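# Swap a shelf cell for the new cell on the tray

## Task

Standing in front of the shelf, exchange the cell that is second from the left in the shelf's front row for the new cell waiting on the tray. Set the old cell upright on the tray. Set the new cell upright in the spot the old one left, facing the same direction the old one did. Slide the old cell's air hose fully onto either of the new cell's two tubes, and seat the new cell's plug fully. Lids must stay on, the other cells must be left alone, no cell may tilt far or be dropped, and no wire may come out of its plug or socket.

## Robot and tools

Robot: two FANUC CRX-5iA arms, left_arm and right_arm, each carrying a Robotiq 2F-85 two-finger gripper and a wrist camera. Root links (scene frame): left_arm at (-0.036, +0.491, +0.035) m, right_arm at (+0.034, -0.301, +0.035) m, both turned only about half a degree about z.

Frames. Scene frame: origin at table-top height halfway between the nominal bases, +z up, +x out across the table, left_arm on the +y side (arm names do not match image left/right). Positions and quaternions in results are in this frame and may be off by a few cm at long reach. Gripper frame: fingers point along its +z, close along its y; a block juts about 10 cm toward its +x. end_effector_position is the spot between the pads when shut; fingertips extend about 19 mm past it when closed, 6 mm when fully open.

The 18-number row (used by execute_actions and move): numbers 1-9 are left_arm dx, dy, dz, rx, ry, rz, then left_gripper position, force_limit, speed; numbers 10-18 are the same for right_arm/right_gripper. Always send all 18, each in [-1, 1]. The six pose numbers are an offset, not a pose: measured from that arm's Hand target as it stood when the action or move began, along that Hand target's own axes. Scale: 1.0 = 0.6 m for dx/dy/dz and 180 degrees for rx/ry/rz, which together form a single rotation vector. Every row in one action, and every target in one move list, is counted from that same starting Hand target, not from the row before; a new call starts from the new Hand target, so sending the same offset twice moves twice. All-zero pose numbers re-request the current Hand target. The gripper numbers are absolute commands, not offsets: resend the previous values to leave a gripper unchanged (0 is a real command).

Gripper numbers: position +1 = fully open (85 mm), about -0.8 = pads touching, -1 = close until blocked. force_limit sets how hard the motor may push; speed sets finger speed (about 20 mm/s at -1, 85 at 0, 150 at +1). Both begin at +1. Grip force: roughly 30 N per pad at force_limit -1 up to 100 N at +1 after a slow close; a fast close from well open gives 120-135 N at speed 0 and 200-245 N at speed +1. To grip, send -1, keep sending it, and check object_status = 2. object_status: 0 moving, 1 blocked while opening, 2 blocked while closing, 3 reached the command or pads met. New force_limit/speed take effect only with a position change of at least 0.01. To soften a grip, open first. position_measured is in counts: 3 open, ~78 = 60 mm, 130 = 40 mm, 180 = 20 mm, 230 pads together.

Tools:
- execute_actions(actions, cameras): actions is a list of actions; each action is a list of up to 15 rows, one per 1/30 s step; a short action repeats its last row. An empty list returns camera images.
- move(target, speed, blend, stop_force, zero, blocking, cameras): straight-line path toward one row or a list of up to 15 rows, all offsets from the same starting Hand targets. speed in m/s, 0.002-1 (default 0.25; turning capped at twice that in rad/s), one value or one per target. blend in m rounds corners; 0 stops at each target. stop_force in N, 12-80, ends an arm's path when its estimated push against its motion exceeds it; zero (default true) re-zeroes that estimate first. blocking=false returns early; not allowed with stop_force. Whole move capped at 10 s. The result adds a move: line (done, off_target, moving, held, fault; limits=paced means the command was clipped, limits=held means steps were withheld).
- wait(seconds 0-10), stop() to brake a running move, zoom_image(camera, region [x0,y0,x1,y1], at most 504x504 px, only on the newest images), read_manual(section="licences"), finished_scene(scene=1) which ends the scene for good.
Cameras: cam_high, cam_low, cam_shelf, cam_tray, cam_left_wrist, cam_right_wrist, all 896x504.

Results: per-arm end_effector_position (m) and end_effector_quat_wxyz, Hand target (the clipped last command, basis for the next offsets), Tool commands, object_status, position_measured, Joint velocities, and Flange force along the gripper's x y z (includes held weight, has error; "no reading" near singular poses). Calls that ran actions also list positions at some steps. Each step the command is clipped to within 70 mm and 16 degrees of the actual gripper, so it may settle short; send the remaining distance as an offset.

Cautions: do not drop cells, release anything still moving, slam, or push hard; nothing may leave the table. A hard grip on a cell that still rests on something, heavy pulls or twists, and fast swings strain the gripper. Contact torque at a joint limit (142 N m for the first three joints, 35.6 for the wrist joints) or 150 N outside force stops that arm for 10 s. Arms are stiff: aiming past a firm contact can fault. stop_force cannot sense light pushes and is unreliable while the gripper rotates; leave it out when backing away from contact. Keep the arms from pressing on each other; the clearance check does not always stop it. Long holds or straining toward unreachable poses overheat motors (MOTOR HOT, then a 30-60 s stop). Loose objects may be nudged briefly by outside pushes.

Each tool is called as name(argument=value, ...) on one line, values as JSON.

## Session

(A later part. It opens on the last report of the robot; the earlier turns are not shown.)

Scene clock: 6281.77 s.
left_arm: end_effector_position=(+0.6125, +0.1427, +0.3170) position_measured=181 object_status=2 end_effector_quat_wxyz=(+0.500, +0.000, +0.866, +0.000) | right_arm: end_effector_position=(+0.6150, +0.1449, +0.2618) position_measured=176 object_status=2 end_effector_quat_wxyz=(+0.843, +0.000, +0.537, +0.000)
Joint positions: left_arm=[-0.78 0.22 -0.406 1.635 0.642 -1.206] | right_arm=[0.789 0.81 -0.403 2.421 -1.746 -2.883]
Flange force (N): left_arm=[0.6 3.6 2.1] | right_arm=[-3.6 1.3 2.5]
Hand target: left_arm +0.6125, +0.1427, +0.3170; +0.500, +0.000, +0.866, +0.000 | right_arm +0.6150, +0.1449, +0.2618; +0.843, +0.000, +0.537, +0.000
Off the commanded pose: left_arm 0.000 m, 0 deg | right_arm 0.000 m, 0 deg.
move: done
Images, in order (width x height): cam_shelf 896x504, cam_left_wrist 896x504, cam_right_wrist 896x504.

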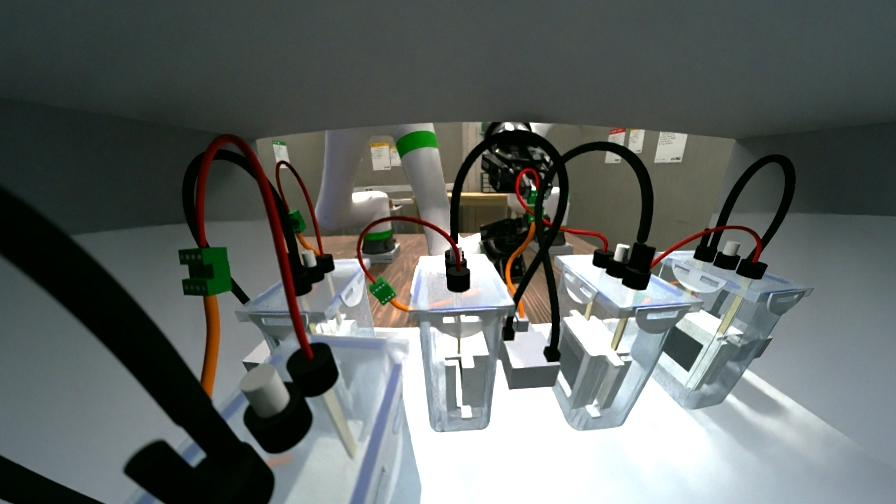

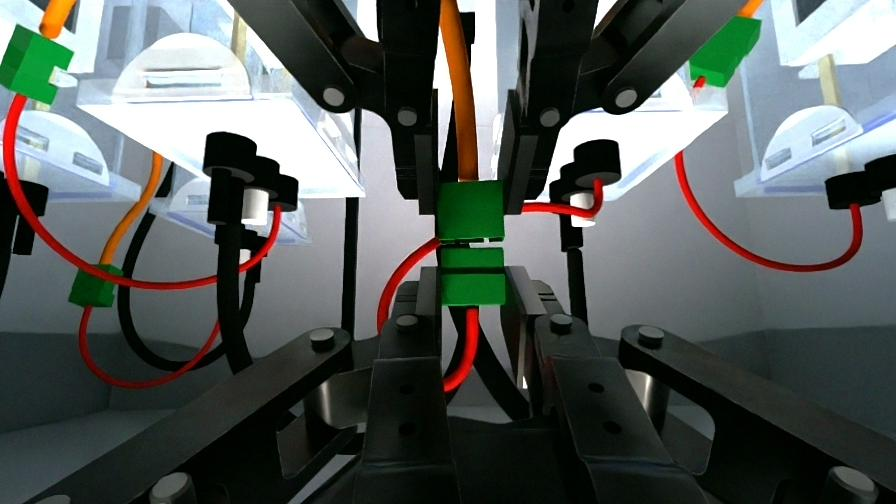

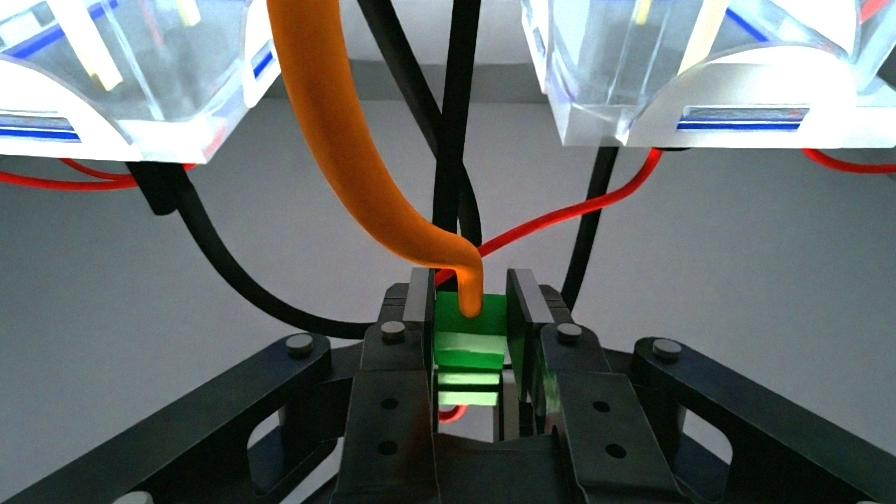

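move(target=[-0.0017,0.002,0.0029,0.0083,0,-0.0144,-1,-1,-1,0,0,0,0,0,0,-1,-1,-1], speed=0.02, cameras=["cam_left_wrist","cam_right_wrist"])

zoom_image(camera="cam_right_wrist", region=[425, 325, 515, 415])

zoom_image(camera="cam_left_wrist", region=[425, 200, 515, 310])

Scene clock: 6350.10 s.
left_arm: end_effector_position=(+0.6145, +0.1439, +0.3170) position_measured=181 object_status=2 end_effector_quat_wxyz=(+0.500, -0.014, +0.866, -0.022) | right_arm: end_effector_position=(+0.6150, +0.1449, +0.2618) position_measured=176 object_status=2 end_effector_quat_wxyz=(+0.843, +0.000, +0.537, +0.000)
Joint positions: left_arm=[-0.755 0.209 -0.42 1.6 0.598 -1.143] | right_arm=[0.789 0.81 -0.403 2.421 -1.746 -2.883]
Flange force (N): left_arm=[-0.4 2.6 1.7] | right_arm=[-4.2 0.8 3.0]
Hand target: left_arm +0.6145, +0.1439, +0.3170; +0.500, -0.014, +0.866, -0.022 | right_arm +0.6150, +0.1449, +0.2618; +0.843, +0.000, +0.537, +0.000
Off the commanded pose: left_arm 0.000 m, 0 deg | right_arm 0.000 m, 0 deg.
move: done
Images, in order (width x height): cam_left_wrist 896x504, cam_right_wrist 896x504.

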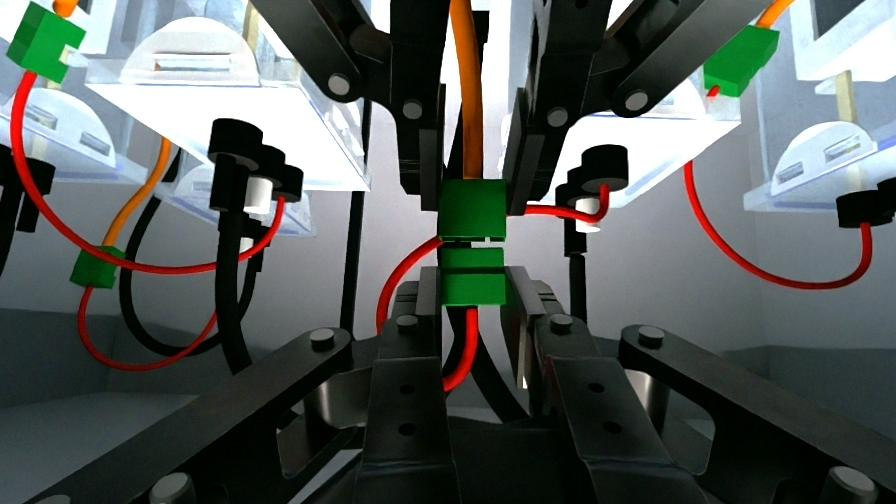

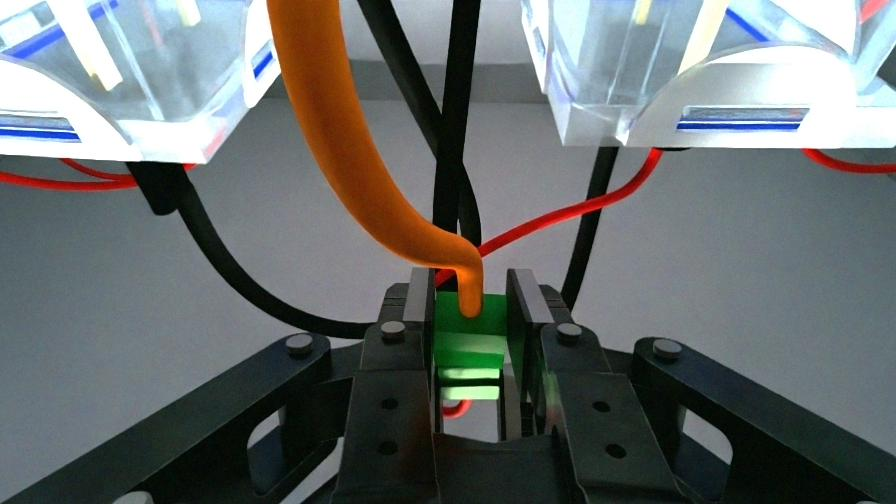

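Scaled by 5.600.

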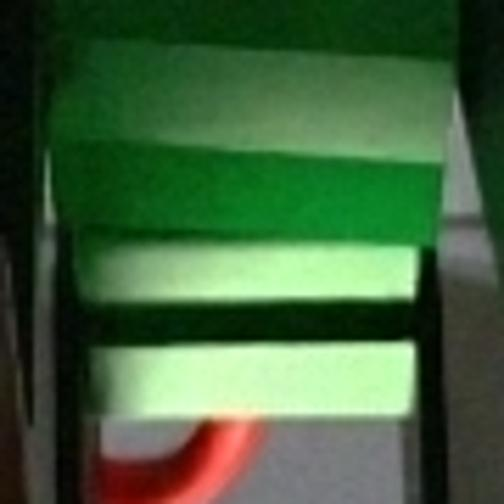

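Scaled by 4.582.

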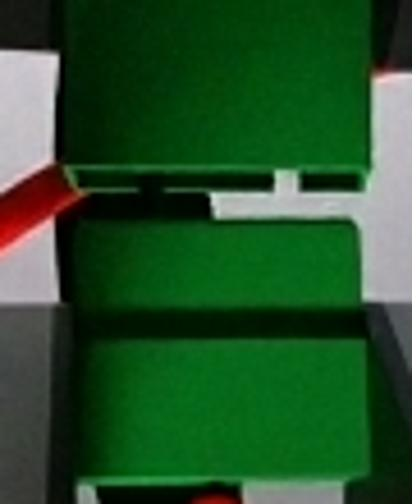

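move(target=[-0.0003,-0.0015,0.0004,-0.0283,0,-0.0099,-1,-1,-1,0,0,0,0,0,0,-1,-1,-1], speed=0.02, cameras=["cam_left_wrist","cam_right_wrist"])

zoom_image(camera="cam_right_wrist", region=[425, 325, 515, 415])

zoom_image(camera="cam_left_wrist", region=[425, 200, 515, 310])

Scene clock: 6377.20 s.
left_arm: end_effector_position=(+0.6148, +0.1430, +0.3171) position_measured=181 object_status=2 end_effector_quat_wxyz=(+0.498, -0.049, +0.866, +0.008) | right_arm: end_effector_position=(+0.6150, +0.1449, +0.2618) position_measured=176 object_status=2 end_effector_quat_wxyz=(+0.843, +0.000, +0.537, +0.000)
Joint positions: left_arm=[-0.82 0.256 -0.357 1.71 0.733 -1.175] | right_arm=[0.789 0.81 -0.403 2.421 -1.746 -2.883]
Flange force (N): left_arm=[-0.4 2.1 2.3] | right_arm=[-3.2 1.2 2.6]
Hand target: left_arm +0.6148, +0.1430, +0.3171; +0.498, -0.049, +0.866, +0.008 | right_arm +0.6150, +0.1449, +0.2618; +0.843, +0.000, +0.537, +0.000
Off the commanded pose: left_arm 0.000 m, 0 deg | right_arm 0.000 m, 0 deg.
move: done
Images, in order (width x height): cam_left_wrist 896x504, cam_right_wrist 896x504.

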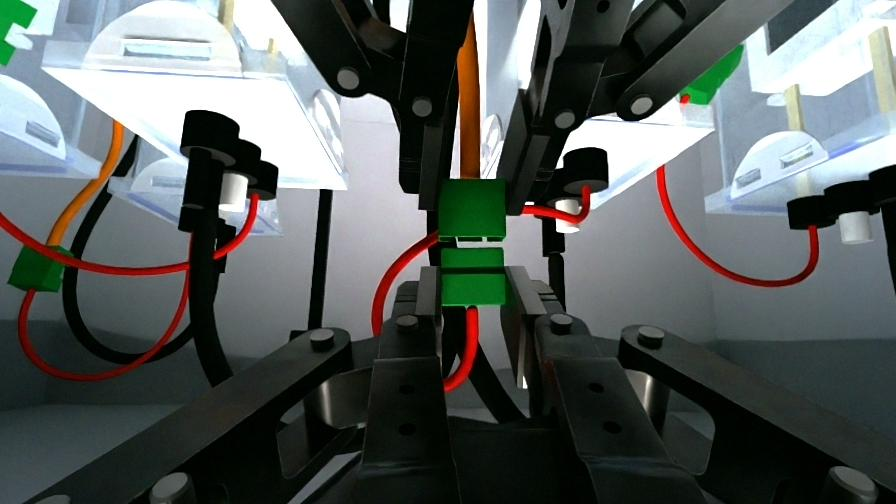

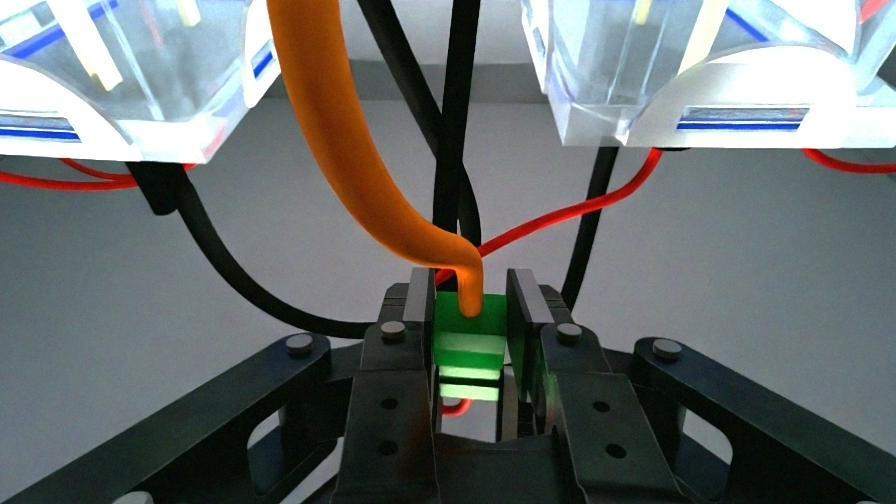

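Scaled by 5.600.

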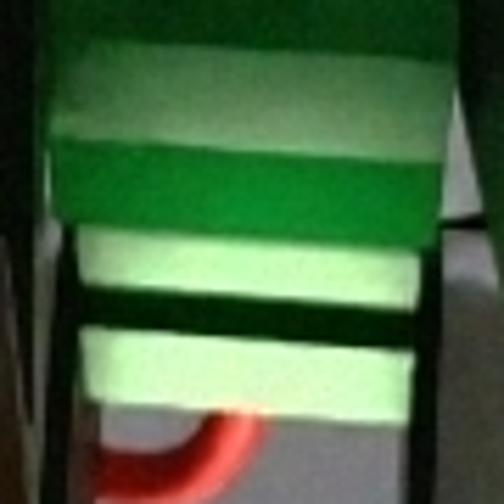

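Scaled by 4.582.

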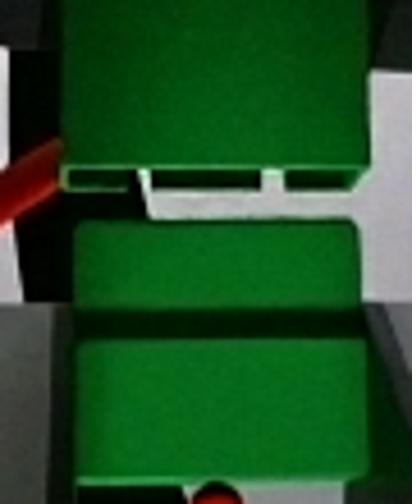

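move(target=[0.0076,0.0001,0.0035,0,0,0,-1,-1,-1,0,0,0,0,0,0,-1,-1,-1], speed=0.005, stop_force=12, cameras=["cam_left_wrist","cam_right_wrist"])

zoom_image(camera="cam_right_wrist", region=[425, 325, 515, 415])

zoom_image(camera="cam_left_wrist", region=[425, 200, 515, 310])

Scene clock: 6393.67 s.
left_arm: end_effector_position=(+0.6143, +0.1429, +0.3121) position_measured=181 object_status=2 end_effector_quat_wxyz=(+0.498, -0.049, +0.866, +0.008) | right_arm: end_effector_position=(+0.6150, +0.1449, +0.2618) position_measured=176 object_status=2 end_effector_quat_wxyz=(+0.843, +0.000, +0.537, +0.000)
Joint positions: left_arm=[-0.817 0.259 -0.365 1.696 0.73 -1.159] | right_arm=[0.789 0.81 -0.403 2.421 -1.746 -2.883]
Flange force (N): left_arm=[-1.7 3.5 2.6] | right_arm=[-4.4 0.7 1.1]
Hand target: left_arm +0.6143, +0.1429, +0.3121; +0.498, -0.049, +0.866, +0.008 | right_arm +0.6150, +0.1449, +0.2618; +0.843, +0.000, +0.537, +0.000
Off the commanded pose: left_arm 0.000 m, 0 deg | right_arm 0.000 m, 0 deg.
move: done
Images, in order (width x height): cam_left_wrist 896x504, cam_right_wrist 896x504.

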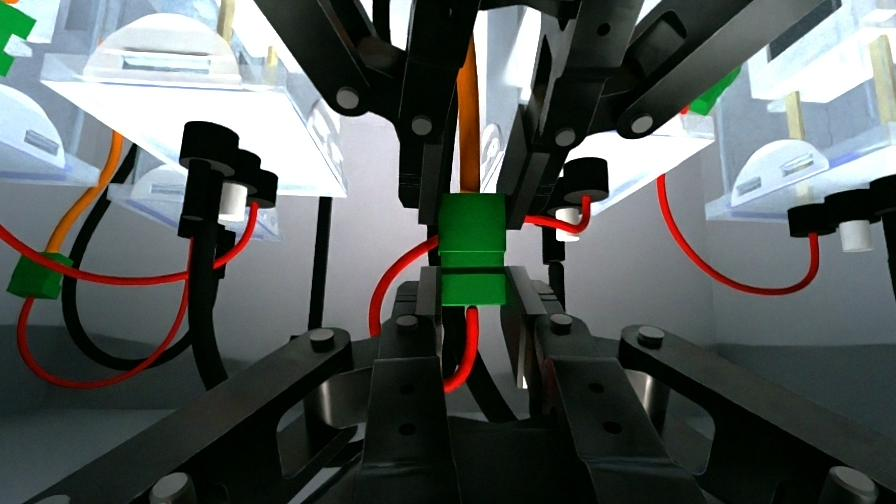

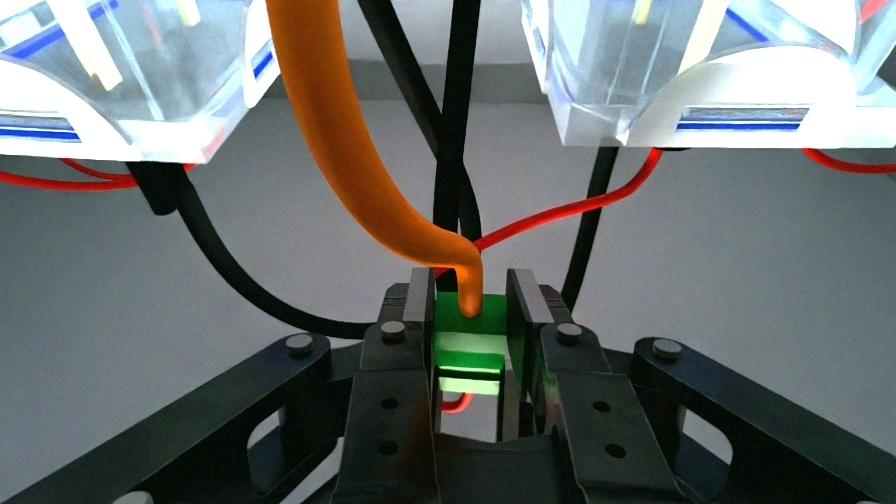

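Scaled by 5.600.

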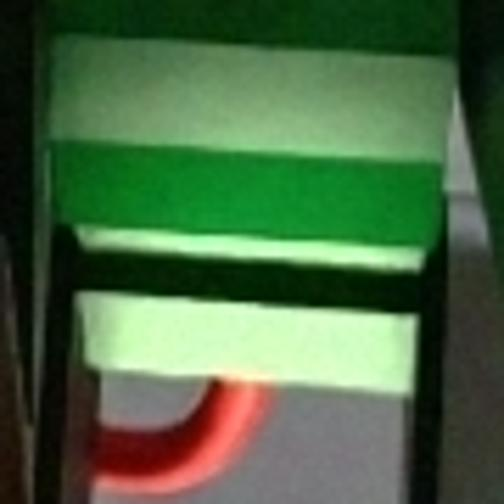

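Scaled by 4.582.

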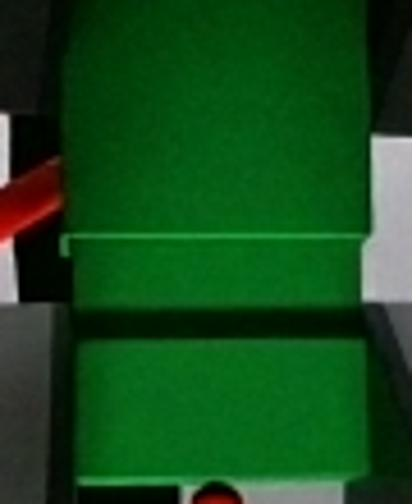

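move(target=[0.0122,0.0001,0.0056,0,0,0,-1,-1,-1,0,0,0,0,0,0,-1,-1,-1], speed=0.004, stop_force=15, cameras=["cam_left_wrist","cam_right_wrist"])

zoom_image(camera="cam_right_wrist", region=[425, 325, 515, 415])

zoom_image(camera="cam_left_wrist", region=[425, 200, 515, 310])

Scene clock: 6400.83 s.
left_arm: end_effector_position=(+0.6139, +0.1427, +0.3078) position_measured=181 object_status=2 end_effector_quat_wxyz=(+0.498, -0.049, +0.866, +0.008) | right_arm: end_effector_position=(+0.6150, +0.1449, +0.2618) position_measured=176 object_status=2 end_effector_quat_wxyz=(+0.843, +0.000, +0.537, +0.000)
Joint positions: left_arm=[-0.815 0.262 -0.372 1.684 0.727 -1.144] | right_arm=[0.789 0.81 -0.403 2.421 -1.746 -2.883]
Flange force (N): left_arm=[-15.8 3.2 -2.3] | right_arm=[8.4 0.0 -7.0]
Hand target: left_arm +0.6139, +0.1427, +0.3078; +0.498, -0.049, +0.866, +0.008 (not the last commanded pose) | right_arm +0.6150, +0.1449, +0.2618; +0.843, +0.000, +0.537, +0.000
Off the commanded pose: left_arm 0.004 m, 0 deg | right_arm 0.000 m, 0 deg.
move: contact (left_arm)
Images, in order (width x height): cam_left_wrist 896x504, cam_right_wrist 896x504.

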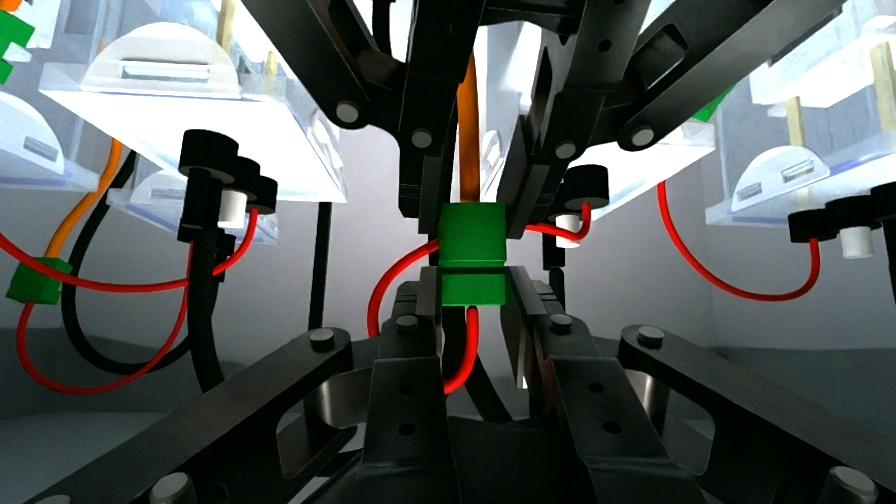

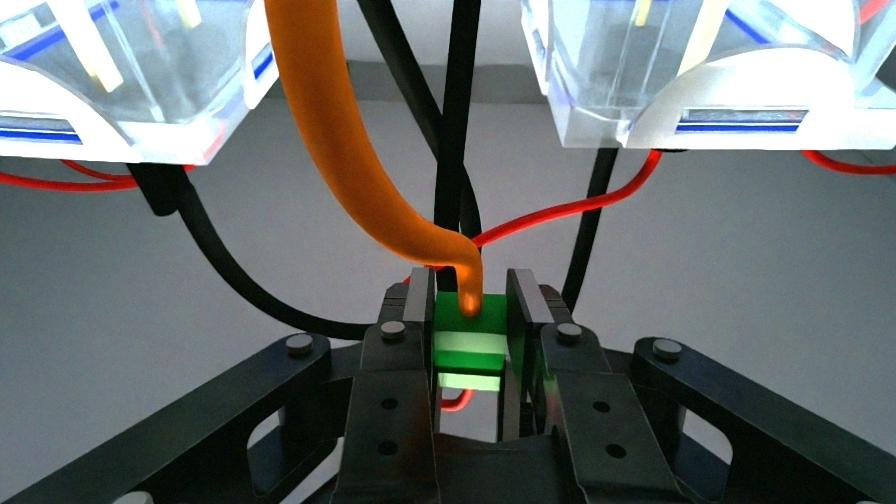

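Scaled by 5.600.

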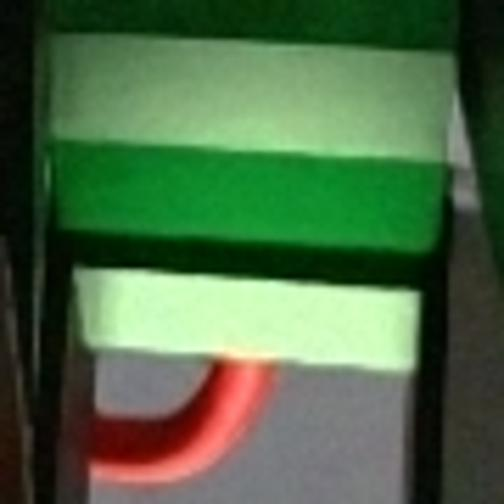

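Scaled by 4.582.

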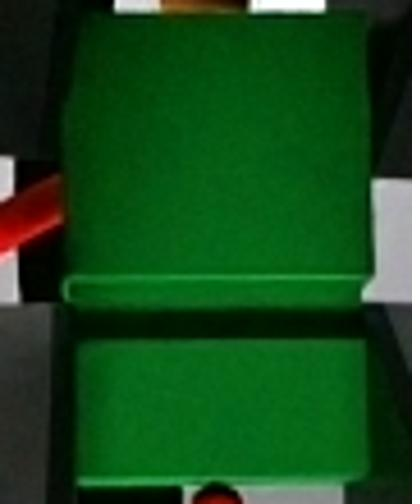

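move(target=[0.0076,0,0.0035,0,0,0,-1,-1,-1,0,0,0,0,0,0,-1,-1,-1], speed=0.004, stop_force=30, zero=false, cameras=["cam_left_wrist","cam_right_wrist"])

zoom_image(camera="cam_right_wrist", region=[425, 325, 515, 415])

zoom_image(camera="cam_left_wrist", region=[425, 200, 515, 310])

Scene clock: 6417.77 s.
left_arm: end_effector_position=(+0.6134, +0.1425, +0.3029) position_measured=181 object_status=2 end_effector_quat_wxyz=(+0.498, -0.049, +0.866, +0.008) | right_arm: end_effector_position=(+0.6150, +0.1449, +0.2618) position_measured=176 object_status=2 end_effector_quat_wxyz=(+0.843, +0.000, +0.537, +0.000)
Joint positions: left_arm=[-0.812 0.266 -0.379 1.67 0.724 -1.128] | right_arm=[0.789 0.81 -0.403 2.421 -1.746 -2.883]
Flange force (N): left_arm=[-28.1 3.0 -13.7] | right_arm=[22.9 1.4 -11.2]
Hand target: left_arm +0.6134, +0.1425, +0.3029; +0.498, -0.049, +0.866, +0.008 | right_arm +0.6150, +0.1449, +0.2618; +0.843, +0.000, +0.537, +0.000
Off the commanded pose: left_arm 0.000 m, 0 deg | right_arm 0.000 m, 0 deg.
move: contact (left_arm)
Images, in order (width x height): cam_left_wrist 896x504, cam_right_wrist 896x504.

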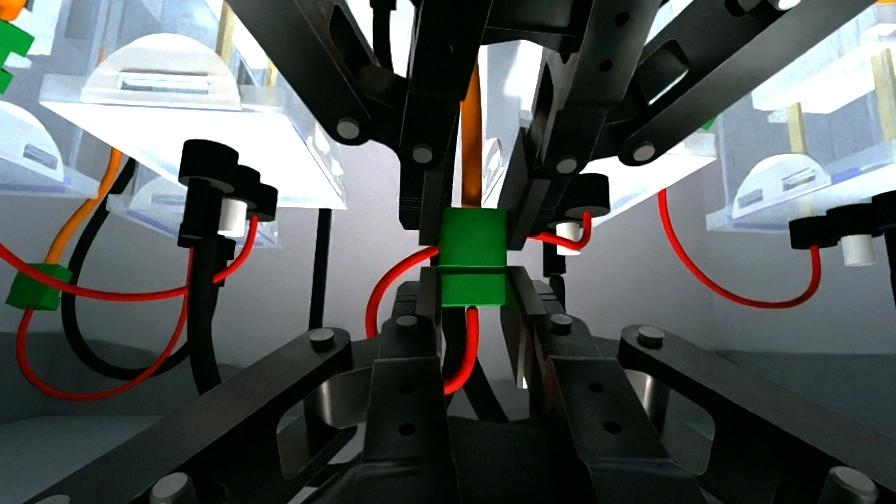

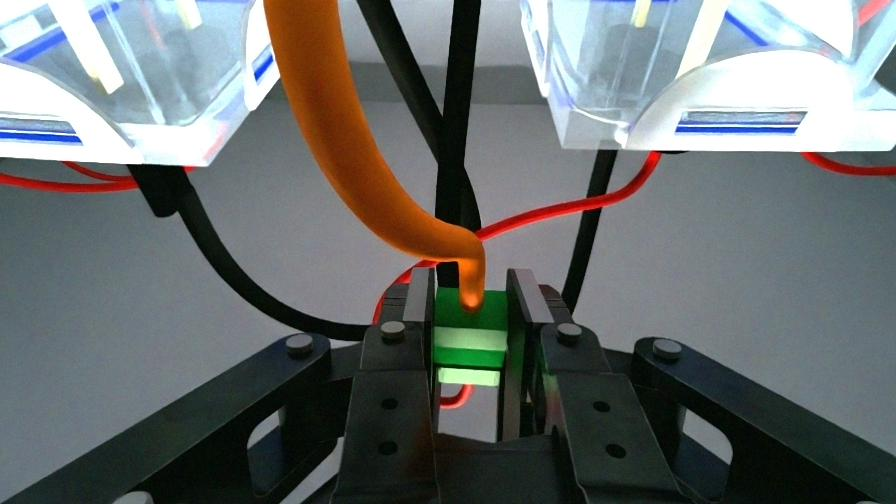

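Scaled by 5.600.

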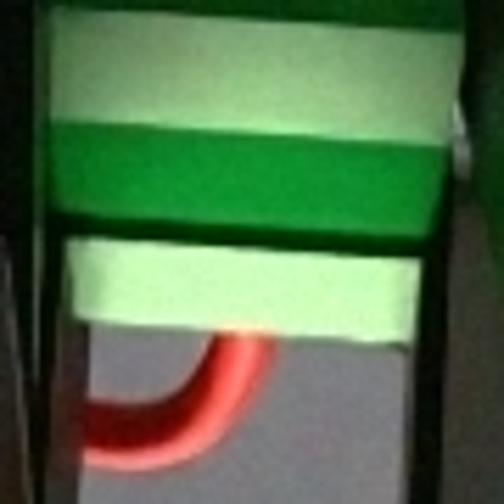

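Scaled by 4.582.

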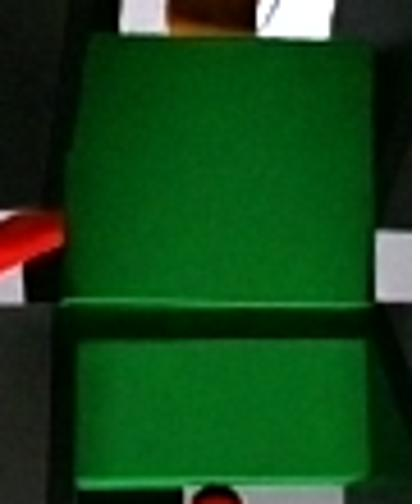

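move(target=[0.0076,0,0.0035,0,0,0,-1,-1,-1,0,0,0,0,0,0,-1,-1,-1], speed=0.004, stop_force=42, zero=false, cameras=["cam_left_wrist","cam_right_wrist"])

zoom_image(camera="cam_right_wrist", region=[425, 325, 515, 415])

zoom_image(camera="cam_left_wrist", region=[425, 200, 515, 310])

Scene clock: 6428.80 s.
left_arm: end_effector_position=(+0.6130, +0.1423, +0.2978) position_measured=181 object_status=2 end_effector_quat_wxyz=(+0.498, -0.049, +0.866, +0.008) | right_arm: end_effector_position=(+0.6150, +0.1449, +0.2618) position_measured=176 object_status=2 end_effector_quat_wxyz=(+0.843, +0.000, +0.537, +0.000)
Joint positions: left_arm=[-0.81 0.27 -0.387 1.656 0.721 -1.111] | right_arm=[0.789 0.81 -0.403 2.421 -1.746 -2.883]
Flange force (N): left_arm=[-27.7 4.3 -12.0] | right_arm=[21.8 0.2 -11.7]
Hand target: left_arm +0.6130, +0.1423, +0.2979; +0.498, -0.049, +0.866, +0.008 | right_arm +0.6150, +0.1449, +0.2618; +0.843, +0.000, +0.537, +0.000
Off the commanded pose: left_arm 0.000 m, 0 deg | right_arm 0.000 m, 0 deg.
move: done
Images, in order (width x height): cam_left_wrist 896x504, cam_right_wrist 896x504.

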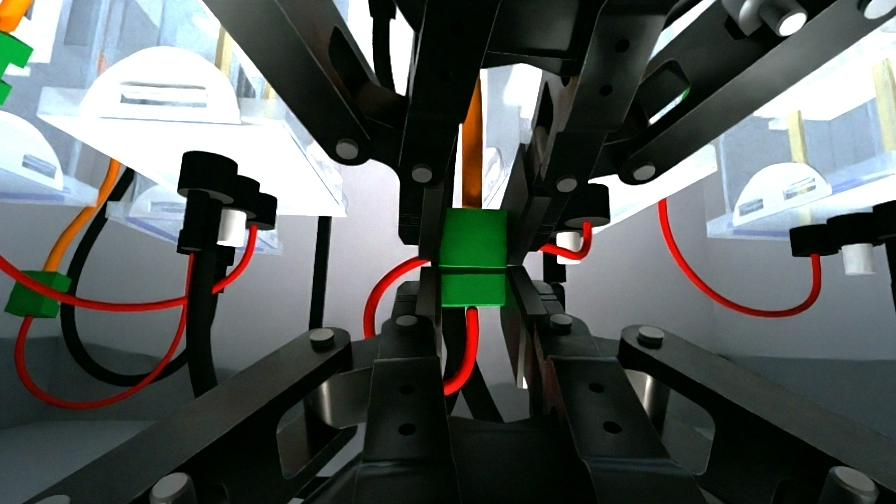

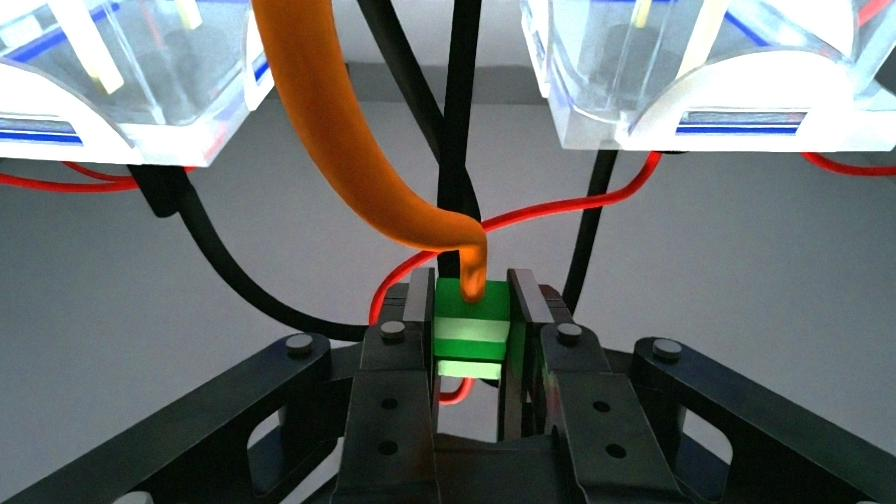

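Scaled by 5.600.

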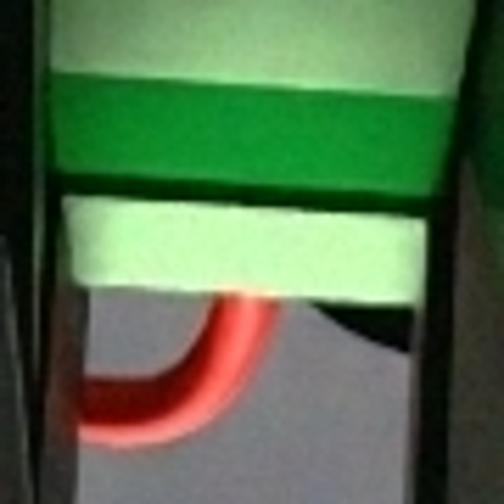

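Scaled by 4.582.

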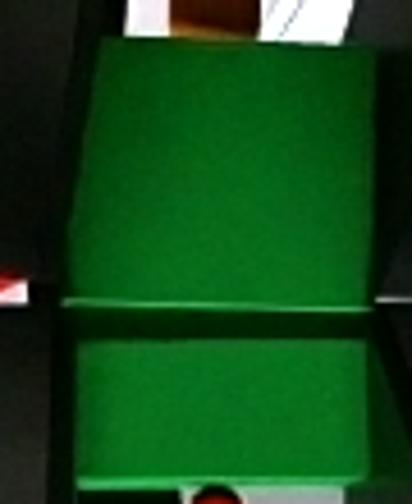

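zoom_image(camera="cam_left_wrist", region=[0, 250, 90, 340])

zoom_image(camera="cam_shelf", region=[160, 220, 260, 320])

zoom_image(camera="cam_shelf", region=[340, 250, 420, 330])

wait(seconds=0.1, cameras=["cam_shelf"])

zoom_image(camera="cam_shelf", region=[490, 140, 590, 240])

Scaled by 5.600.

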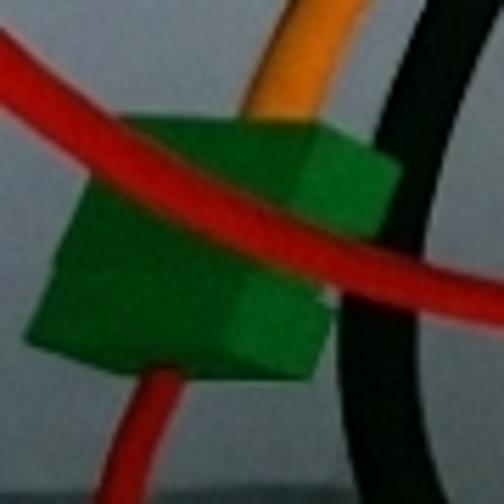

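This scene's latest camera images include none from cam_shelf. They are from: cam_left_wrist, cam_right_wrist. cam_shelf's image comes with the result of a call that names it in "cameras".

This scene's latest camera images include none from cam_shelf. They are from: cam_left_wrist, cam_right_wrist. cam_shelf's image comes with the result of a call that names it in "cameras".

Scene clock: 6437.80 s.
left_arm: end_effector_position=(+0.6130, +0.1423, +0.2979) position_measured=181 object_status=2 end_effector_quat_wxyz=(+0.498, -0.049, +0.866, +0.008) | right_arm: end_effector_position=(+0.6150, +0.1449, +0.2618) position_measured=176 object_status=2 end_effector_quat_wxyz=(+0.843, +0.000, +0.537, +0.000)
Joint positions: left_arm=[-0.81 0.27 -0.387 1.656 0.721 -1.111] | right_arm=[0.789 0.81 -0.403 2.421 -1.746 -2.883]
Flange force (N): left_arm=[-28.3 3.2 -11.9] | right_arm=[21.9 0.4 -11.6]
Hand target: left_arm +0.6130, +0.1423, +0.2979; +0.498, -0.049, +0.866, +0.008 | right_arm +0.6150, +0.1449, +0.2618; +0.843, +0.000, +0.537, +0.000
Tool commands: left_gripper/position=-1.0 left_gripper/force_limit=-1.0 left_gripper/speed=-1.0 right_gripper/position=-1.0 right_gripper/force_limit=-1.0 right_gripper/speed=-1.0
Off the commanded pose: left_arm 0.000 m, 0 deg | right_arm 0.000 m, 0 deg.
wait: 0.10 s; at rest from the start
Images, in order (width x height): cam_shelf 896x504.

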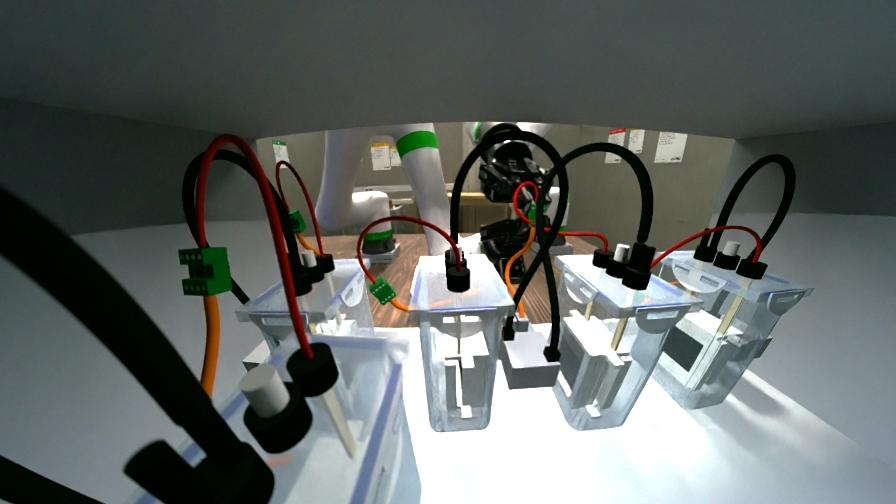

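Scaled by 5.040.

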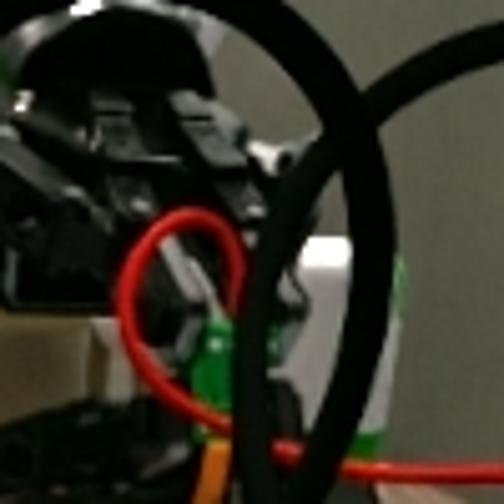

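move(target=[-0.00144,0,-0.00084,0,0,0,-1,-1,-1,0,0,0,0,0,0,-1,-1,-1], speed=0.01)

Scene clock: 6447.60 s.
left_arm: end_effector_position=(+0.6130, +0.1423, +0.2989) position_measured=181 object_status=2 end_effector_quat_wxyz=(+0.498, -0.049, +0.866, +0.008) | right_arm: end_effector_position=(+0.6150, +0.1449, +0.2619) position_measured=176 object_status=2 end_effector_quat_wxyz=(+0.843, +0.000, +0.537, +0.000)
Joint positions: left_arm=[-0.811 0.269 -0.385 1.659 0.721 -1.115] | right_arm=[0.789 0.81 -0.403 2.421 -1.746 -2.883]
Flange force (N): left_arm=[-17.2 3.4 -5.2] | right_arm=[10.9 0.7 -7.1]
Hand target: left_arm +0.6130, +0.1423, +0.2989; +0.498, -0.049, +0.866, +0.008 | right_arm +0.6150, +0.1449, +0.2618; +0.843, +0.000, +0.537, +0.000
Off the commanded pose: left_arm 0.000 m, 0 deg | right_arm 0.000 m, 0 deg.
move: done

move(target=[-0.0019,0,-0.0011,0,0,0,-1,-1,-1,0,0,0,0,0,0,-1,-1,-1], speed=0.01)

move(target=[0,0,0,0,0,0,-1,-1,-1,0,0,0,0,0,0,-0.2,-1,-1], speed=0.02, cameras=["cam_left_wrist","cam_right_wrist"])

zoom_image(camera="cam_right_wrist", region=[380, 240, 580, 420])

zoom_image(camera="cam_left_wrist", region=[400, 170, 550, 320])

Scene clock: 6453.80 s.
left_arm: end_effector_position=(+0.6130, +0.1424, +0.3002) position_measured=181 object_status=2 end_effector_quat_wxyz=(+0.498, -0.049, +0.866, +0.008) | right_arm: end_effector_position=(+0.6150, +0.1449, +0.2618) position_measured=176 object_status=2 end_effector_quat_wxyz=(+0.843, +0.000, +0.537, +0.000)
Joint positions: left_arm=[-0.811 0.268 -0.384 1.663 0.722 -1.119] | right_arm=[0.789 0.81 -0.403 2.421 -1.746 -2.883]
Flange force (N): left_arm=[-2.0 2.2 5.2] | right_arm=[-6.1 1.7 -0.4]
Hand target: left_arm +0.6130, +0.1424, +0.3002; +0.498, -0.049, +0.866, +0.008 | right_arm +0.6150, +0.1449, +0.2618; +0.843, +0.000, +0.537, +0.000
Off the commanded pose: left_arm 0.000 m, 0 deg | right_arm 0.000 m, 0 deg.
move: done

Scene clock: 6454.50 s.
left_arm: end_effector_position=(+0.6130, +0.1424, +0.3002) position_measured=181 object_status=2 end_effector_quat_wxyz=(+0.498, -0.049, +0.866, +0.008) | right_arm: end_effector_position=(+0.6150, +0.1449, +0.2618) position_measured=154 object_status=0 end_effector_quat_wxyz=(+0.843, +0.000, +0.537, +0.000)
Joint positions: left_arm=[-0.811 0.268 -0.384 1.663 0.722 -1.119] | right_arm=[0.789 0.81 -0.403 2.421 -1.746 -2.883]
Flange force (N): left_arm=[-1.0 3.0 1.4] | right_arm=[-2.7 1.1 1.9]
Hand target: left_arm +0.6130, +0.1424, +0.3002; +0.498, -0.049, +0.866, +0.008 | right_arm +0.6150, +0.1449, +0.2618; +0.843, +0.000, +0.537, +0.000
Off the commanded pose: left_arm 0.000 m, 0 deg | right_arm 0.000 m, 0 deg.
move: done
Images, in order (width x height): cam_left_wrist 896x504, cam_right_wrist 896x504.

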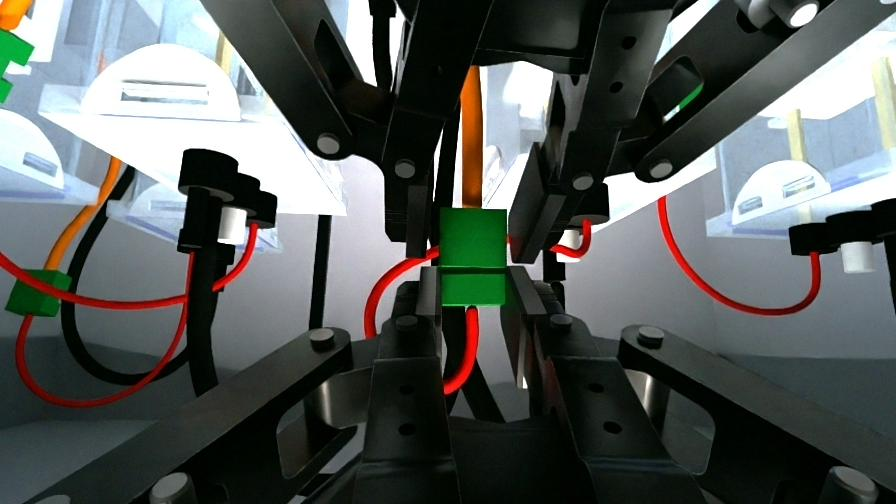

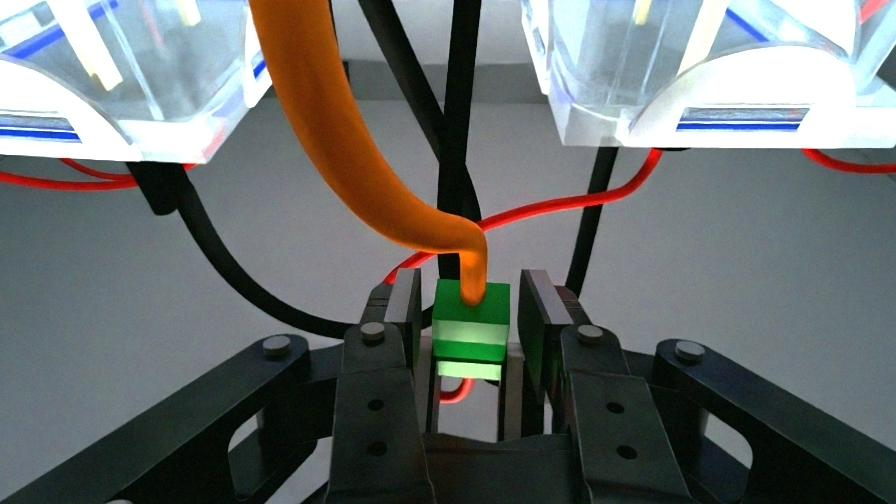

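Scaled by 2.520.

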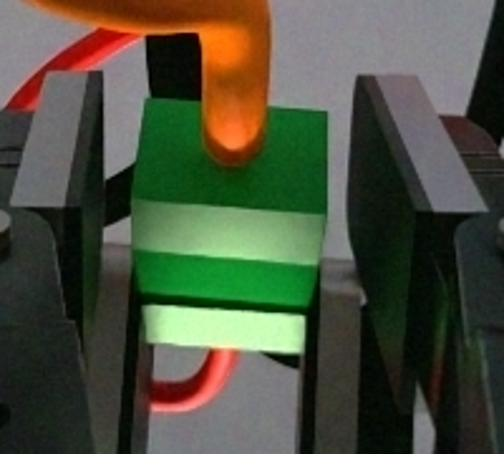

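Scaled by 3.360.

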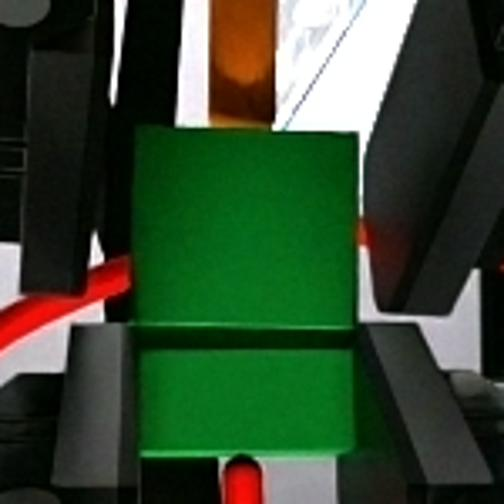

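move(target=[0,0,0,0,0,0,-1,-1,-1,0.0067,0,-0.0042,0,0,0,-0.2,-1,-1], speed=0.02)

move(target=[0,0,0,0,0,0,-1,-1,-1,0,0,0,0,0,0,-1,0.6,-1], speed=0.02, cameras=["cam_left_wrist","cam_right_wrist"])

zoom_image(camera="cam_right_wrist", region=[380, 240, 580, 420])

zoom_image(camera="cam_left_wrist", region=[400, 170, 550, 320])

Scene clock: 6470.73 s.
left_arm: end_effector_position=(+0.6130, +0.1424, +0.3002) position_measured=181 object_status=2 end_effector_quat_wxyz=(+0.498, -0.049, +0.866, +0.008) | right_arm: end_effector_position=(+0.6144, +0.1449, +0.2571) position_measured=154 object_status=3 end_effector_quat_wxyz=(+0.843, +0.000, +0.537, +0.000)
Joint positions: left_arm=[-0.811 0.268 -0.384 1.663 0.722 -1.119] | right_arm=[0.79 0.819 -0.402 2.419 -1.752 -2.889]
Flange force (N): left_arm=[-1.7 3.2 1.3] | right_arm=[-3.0 0.8 2.6]
Hand target: left_arm +0.6130, +0.1424, +0.3002; +0.498, -0.049, +0.866, +0.008 | right_arm +0.6144, +0.1449, +0.2571; +0.843, +0.000, +0.537, +0.000
Off the commanded pose: left_arm 0.000 m, 0 deg | right_arm 0.000 m, 0 deg.
move: done

Scene clock: 6471.73 s.
left_arm: end_effector_position=(+0.6130, +0.1424, +0.3002) position_measured=181 object_status=2 end_effector_quat_wxyz=(+0.498, -0.049, +0.866, +0.008) | right_arm: end_effector_position=(+0.6144, +0.1449, +0.2571) position_measured=179 object_status=0 end_effector_quat_wxyz=(+0.843, +0.000, +0.537, +0.000)
Joint positions: left_arm=[-0.811 0.268 -0.384 1.663 0.722 -1.119] | right_arm=[0.79 0.819 -0.402 2.419 -1.752 -2.889]
Flange force (N): left_arm=[-5.3 2.5 4.3] | right_arm=[-2.7 0.9 -2.7]
Hand target: left_arm +0.6130, +0.1424, +0.3002; +0.498, -0.049, +0.866, +0.008 | right_arm +0.6144, +0.1449, +0.2571; +0.843, +0.000, +0.537, +0.000
Off the commanded pose: left_arm 0.000 m, 0 deg | right_arm 0.000 m, 0 deg.
move: done
Images, in order (width x height): cam_left_wrist 896x504, cam_right_wrist 896x504.

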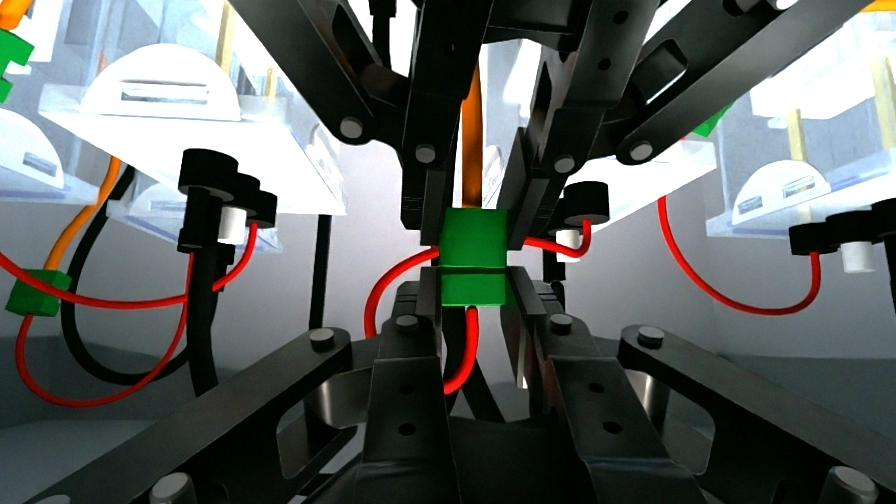

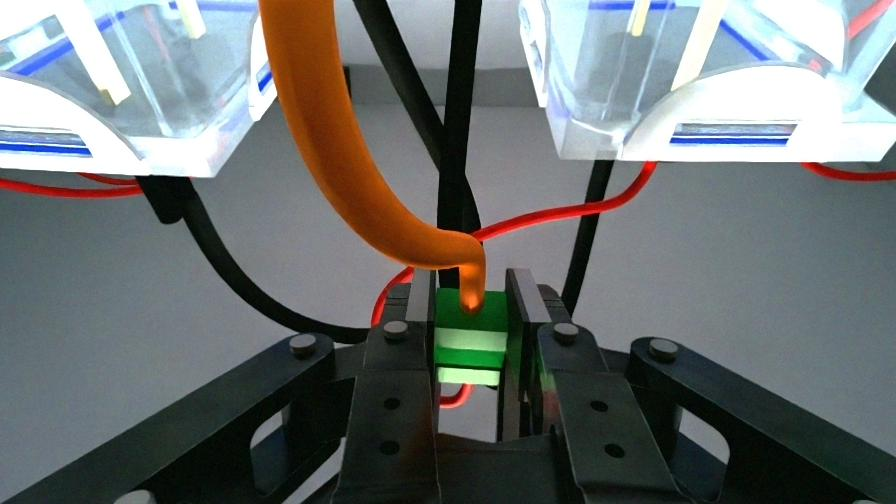

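Scaled by 2.520.

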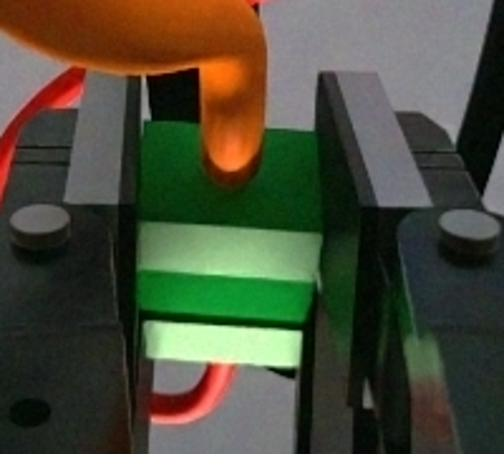

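Scaled by 3.360.

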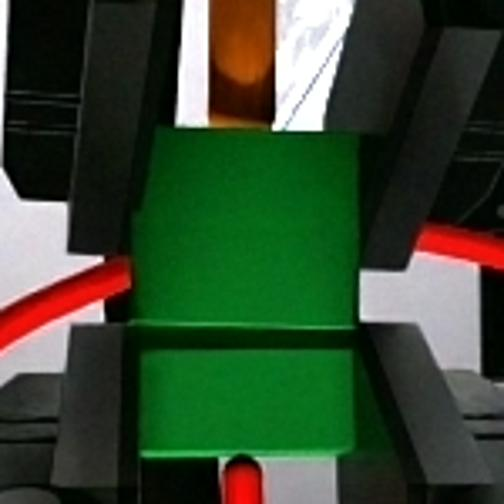

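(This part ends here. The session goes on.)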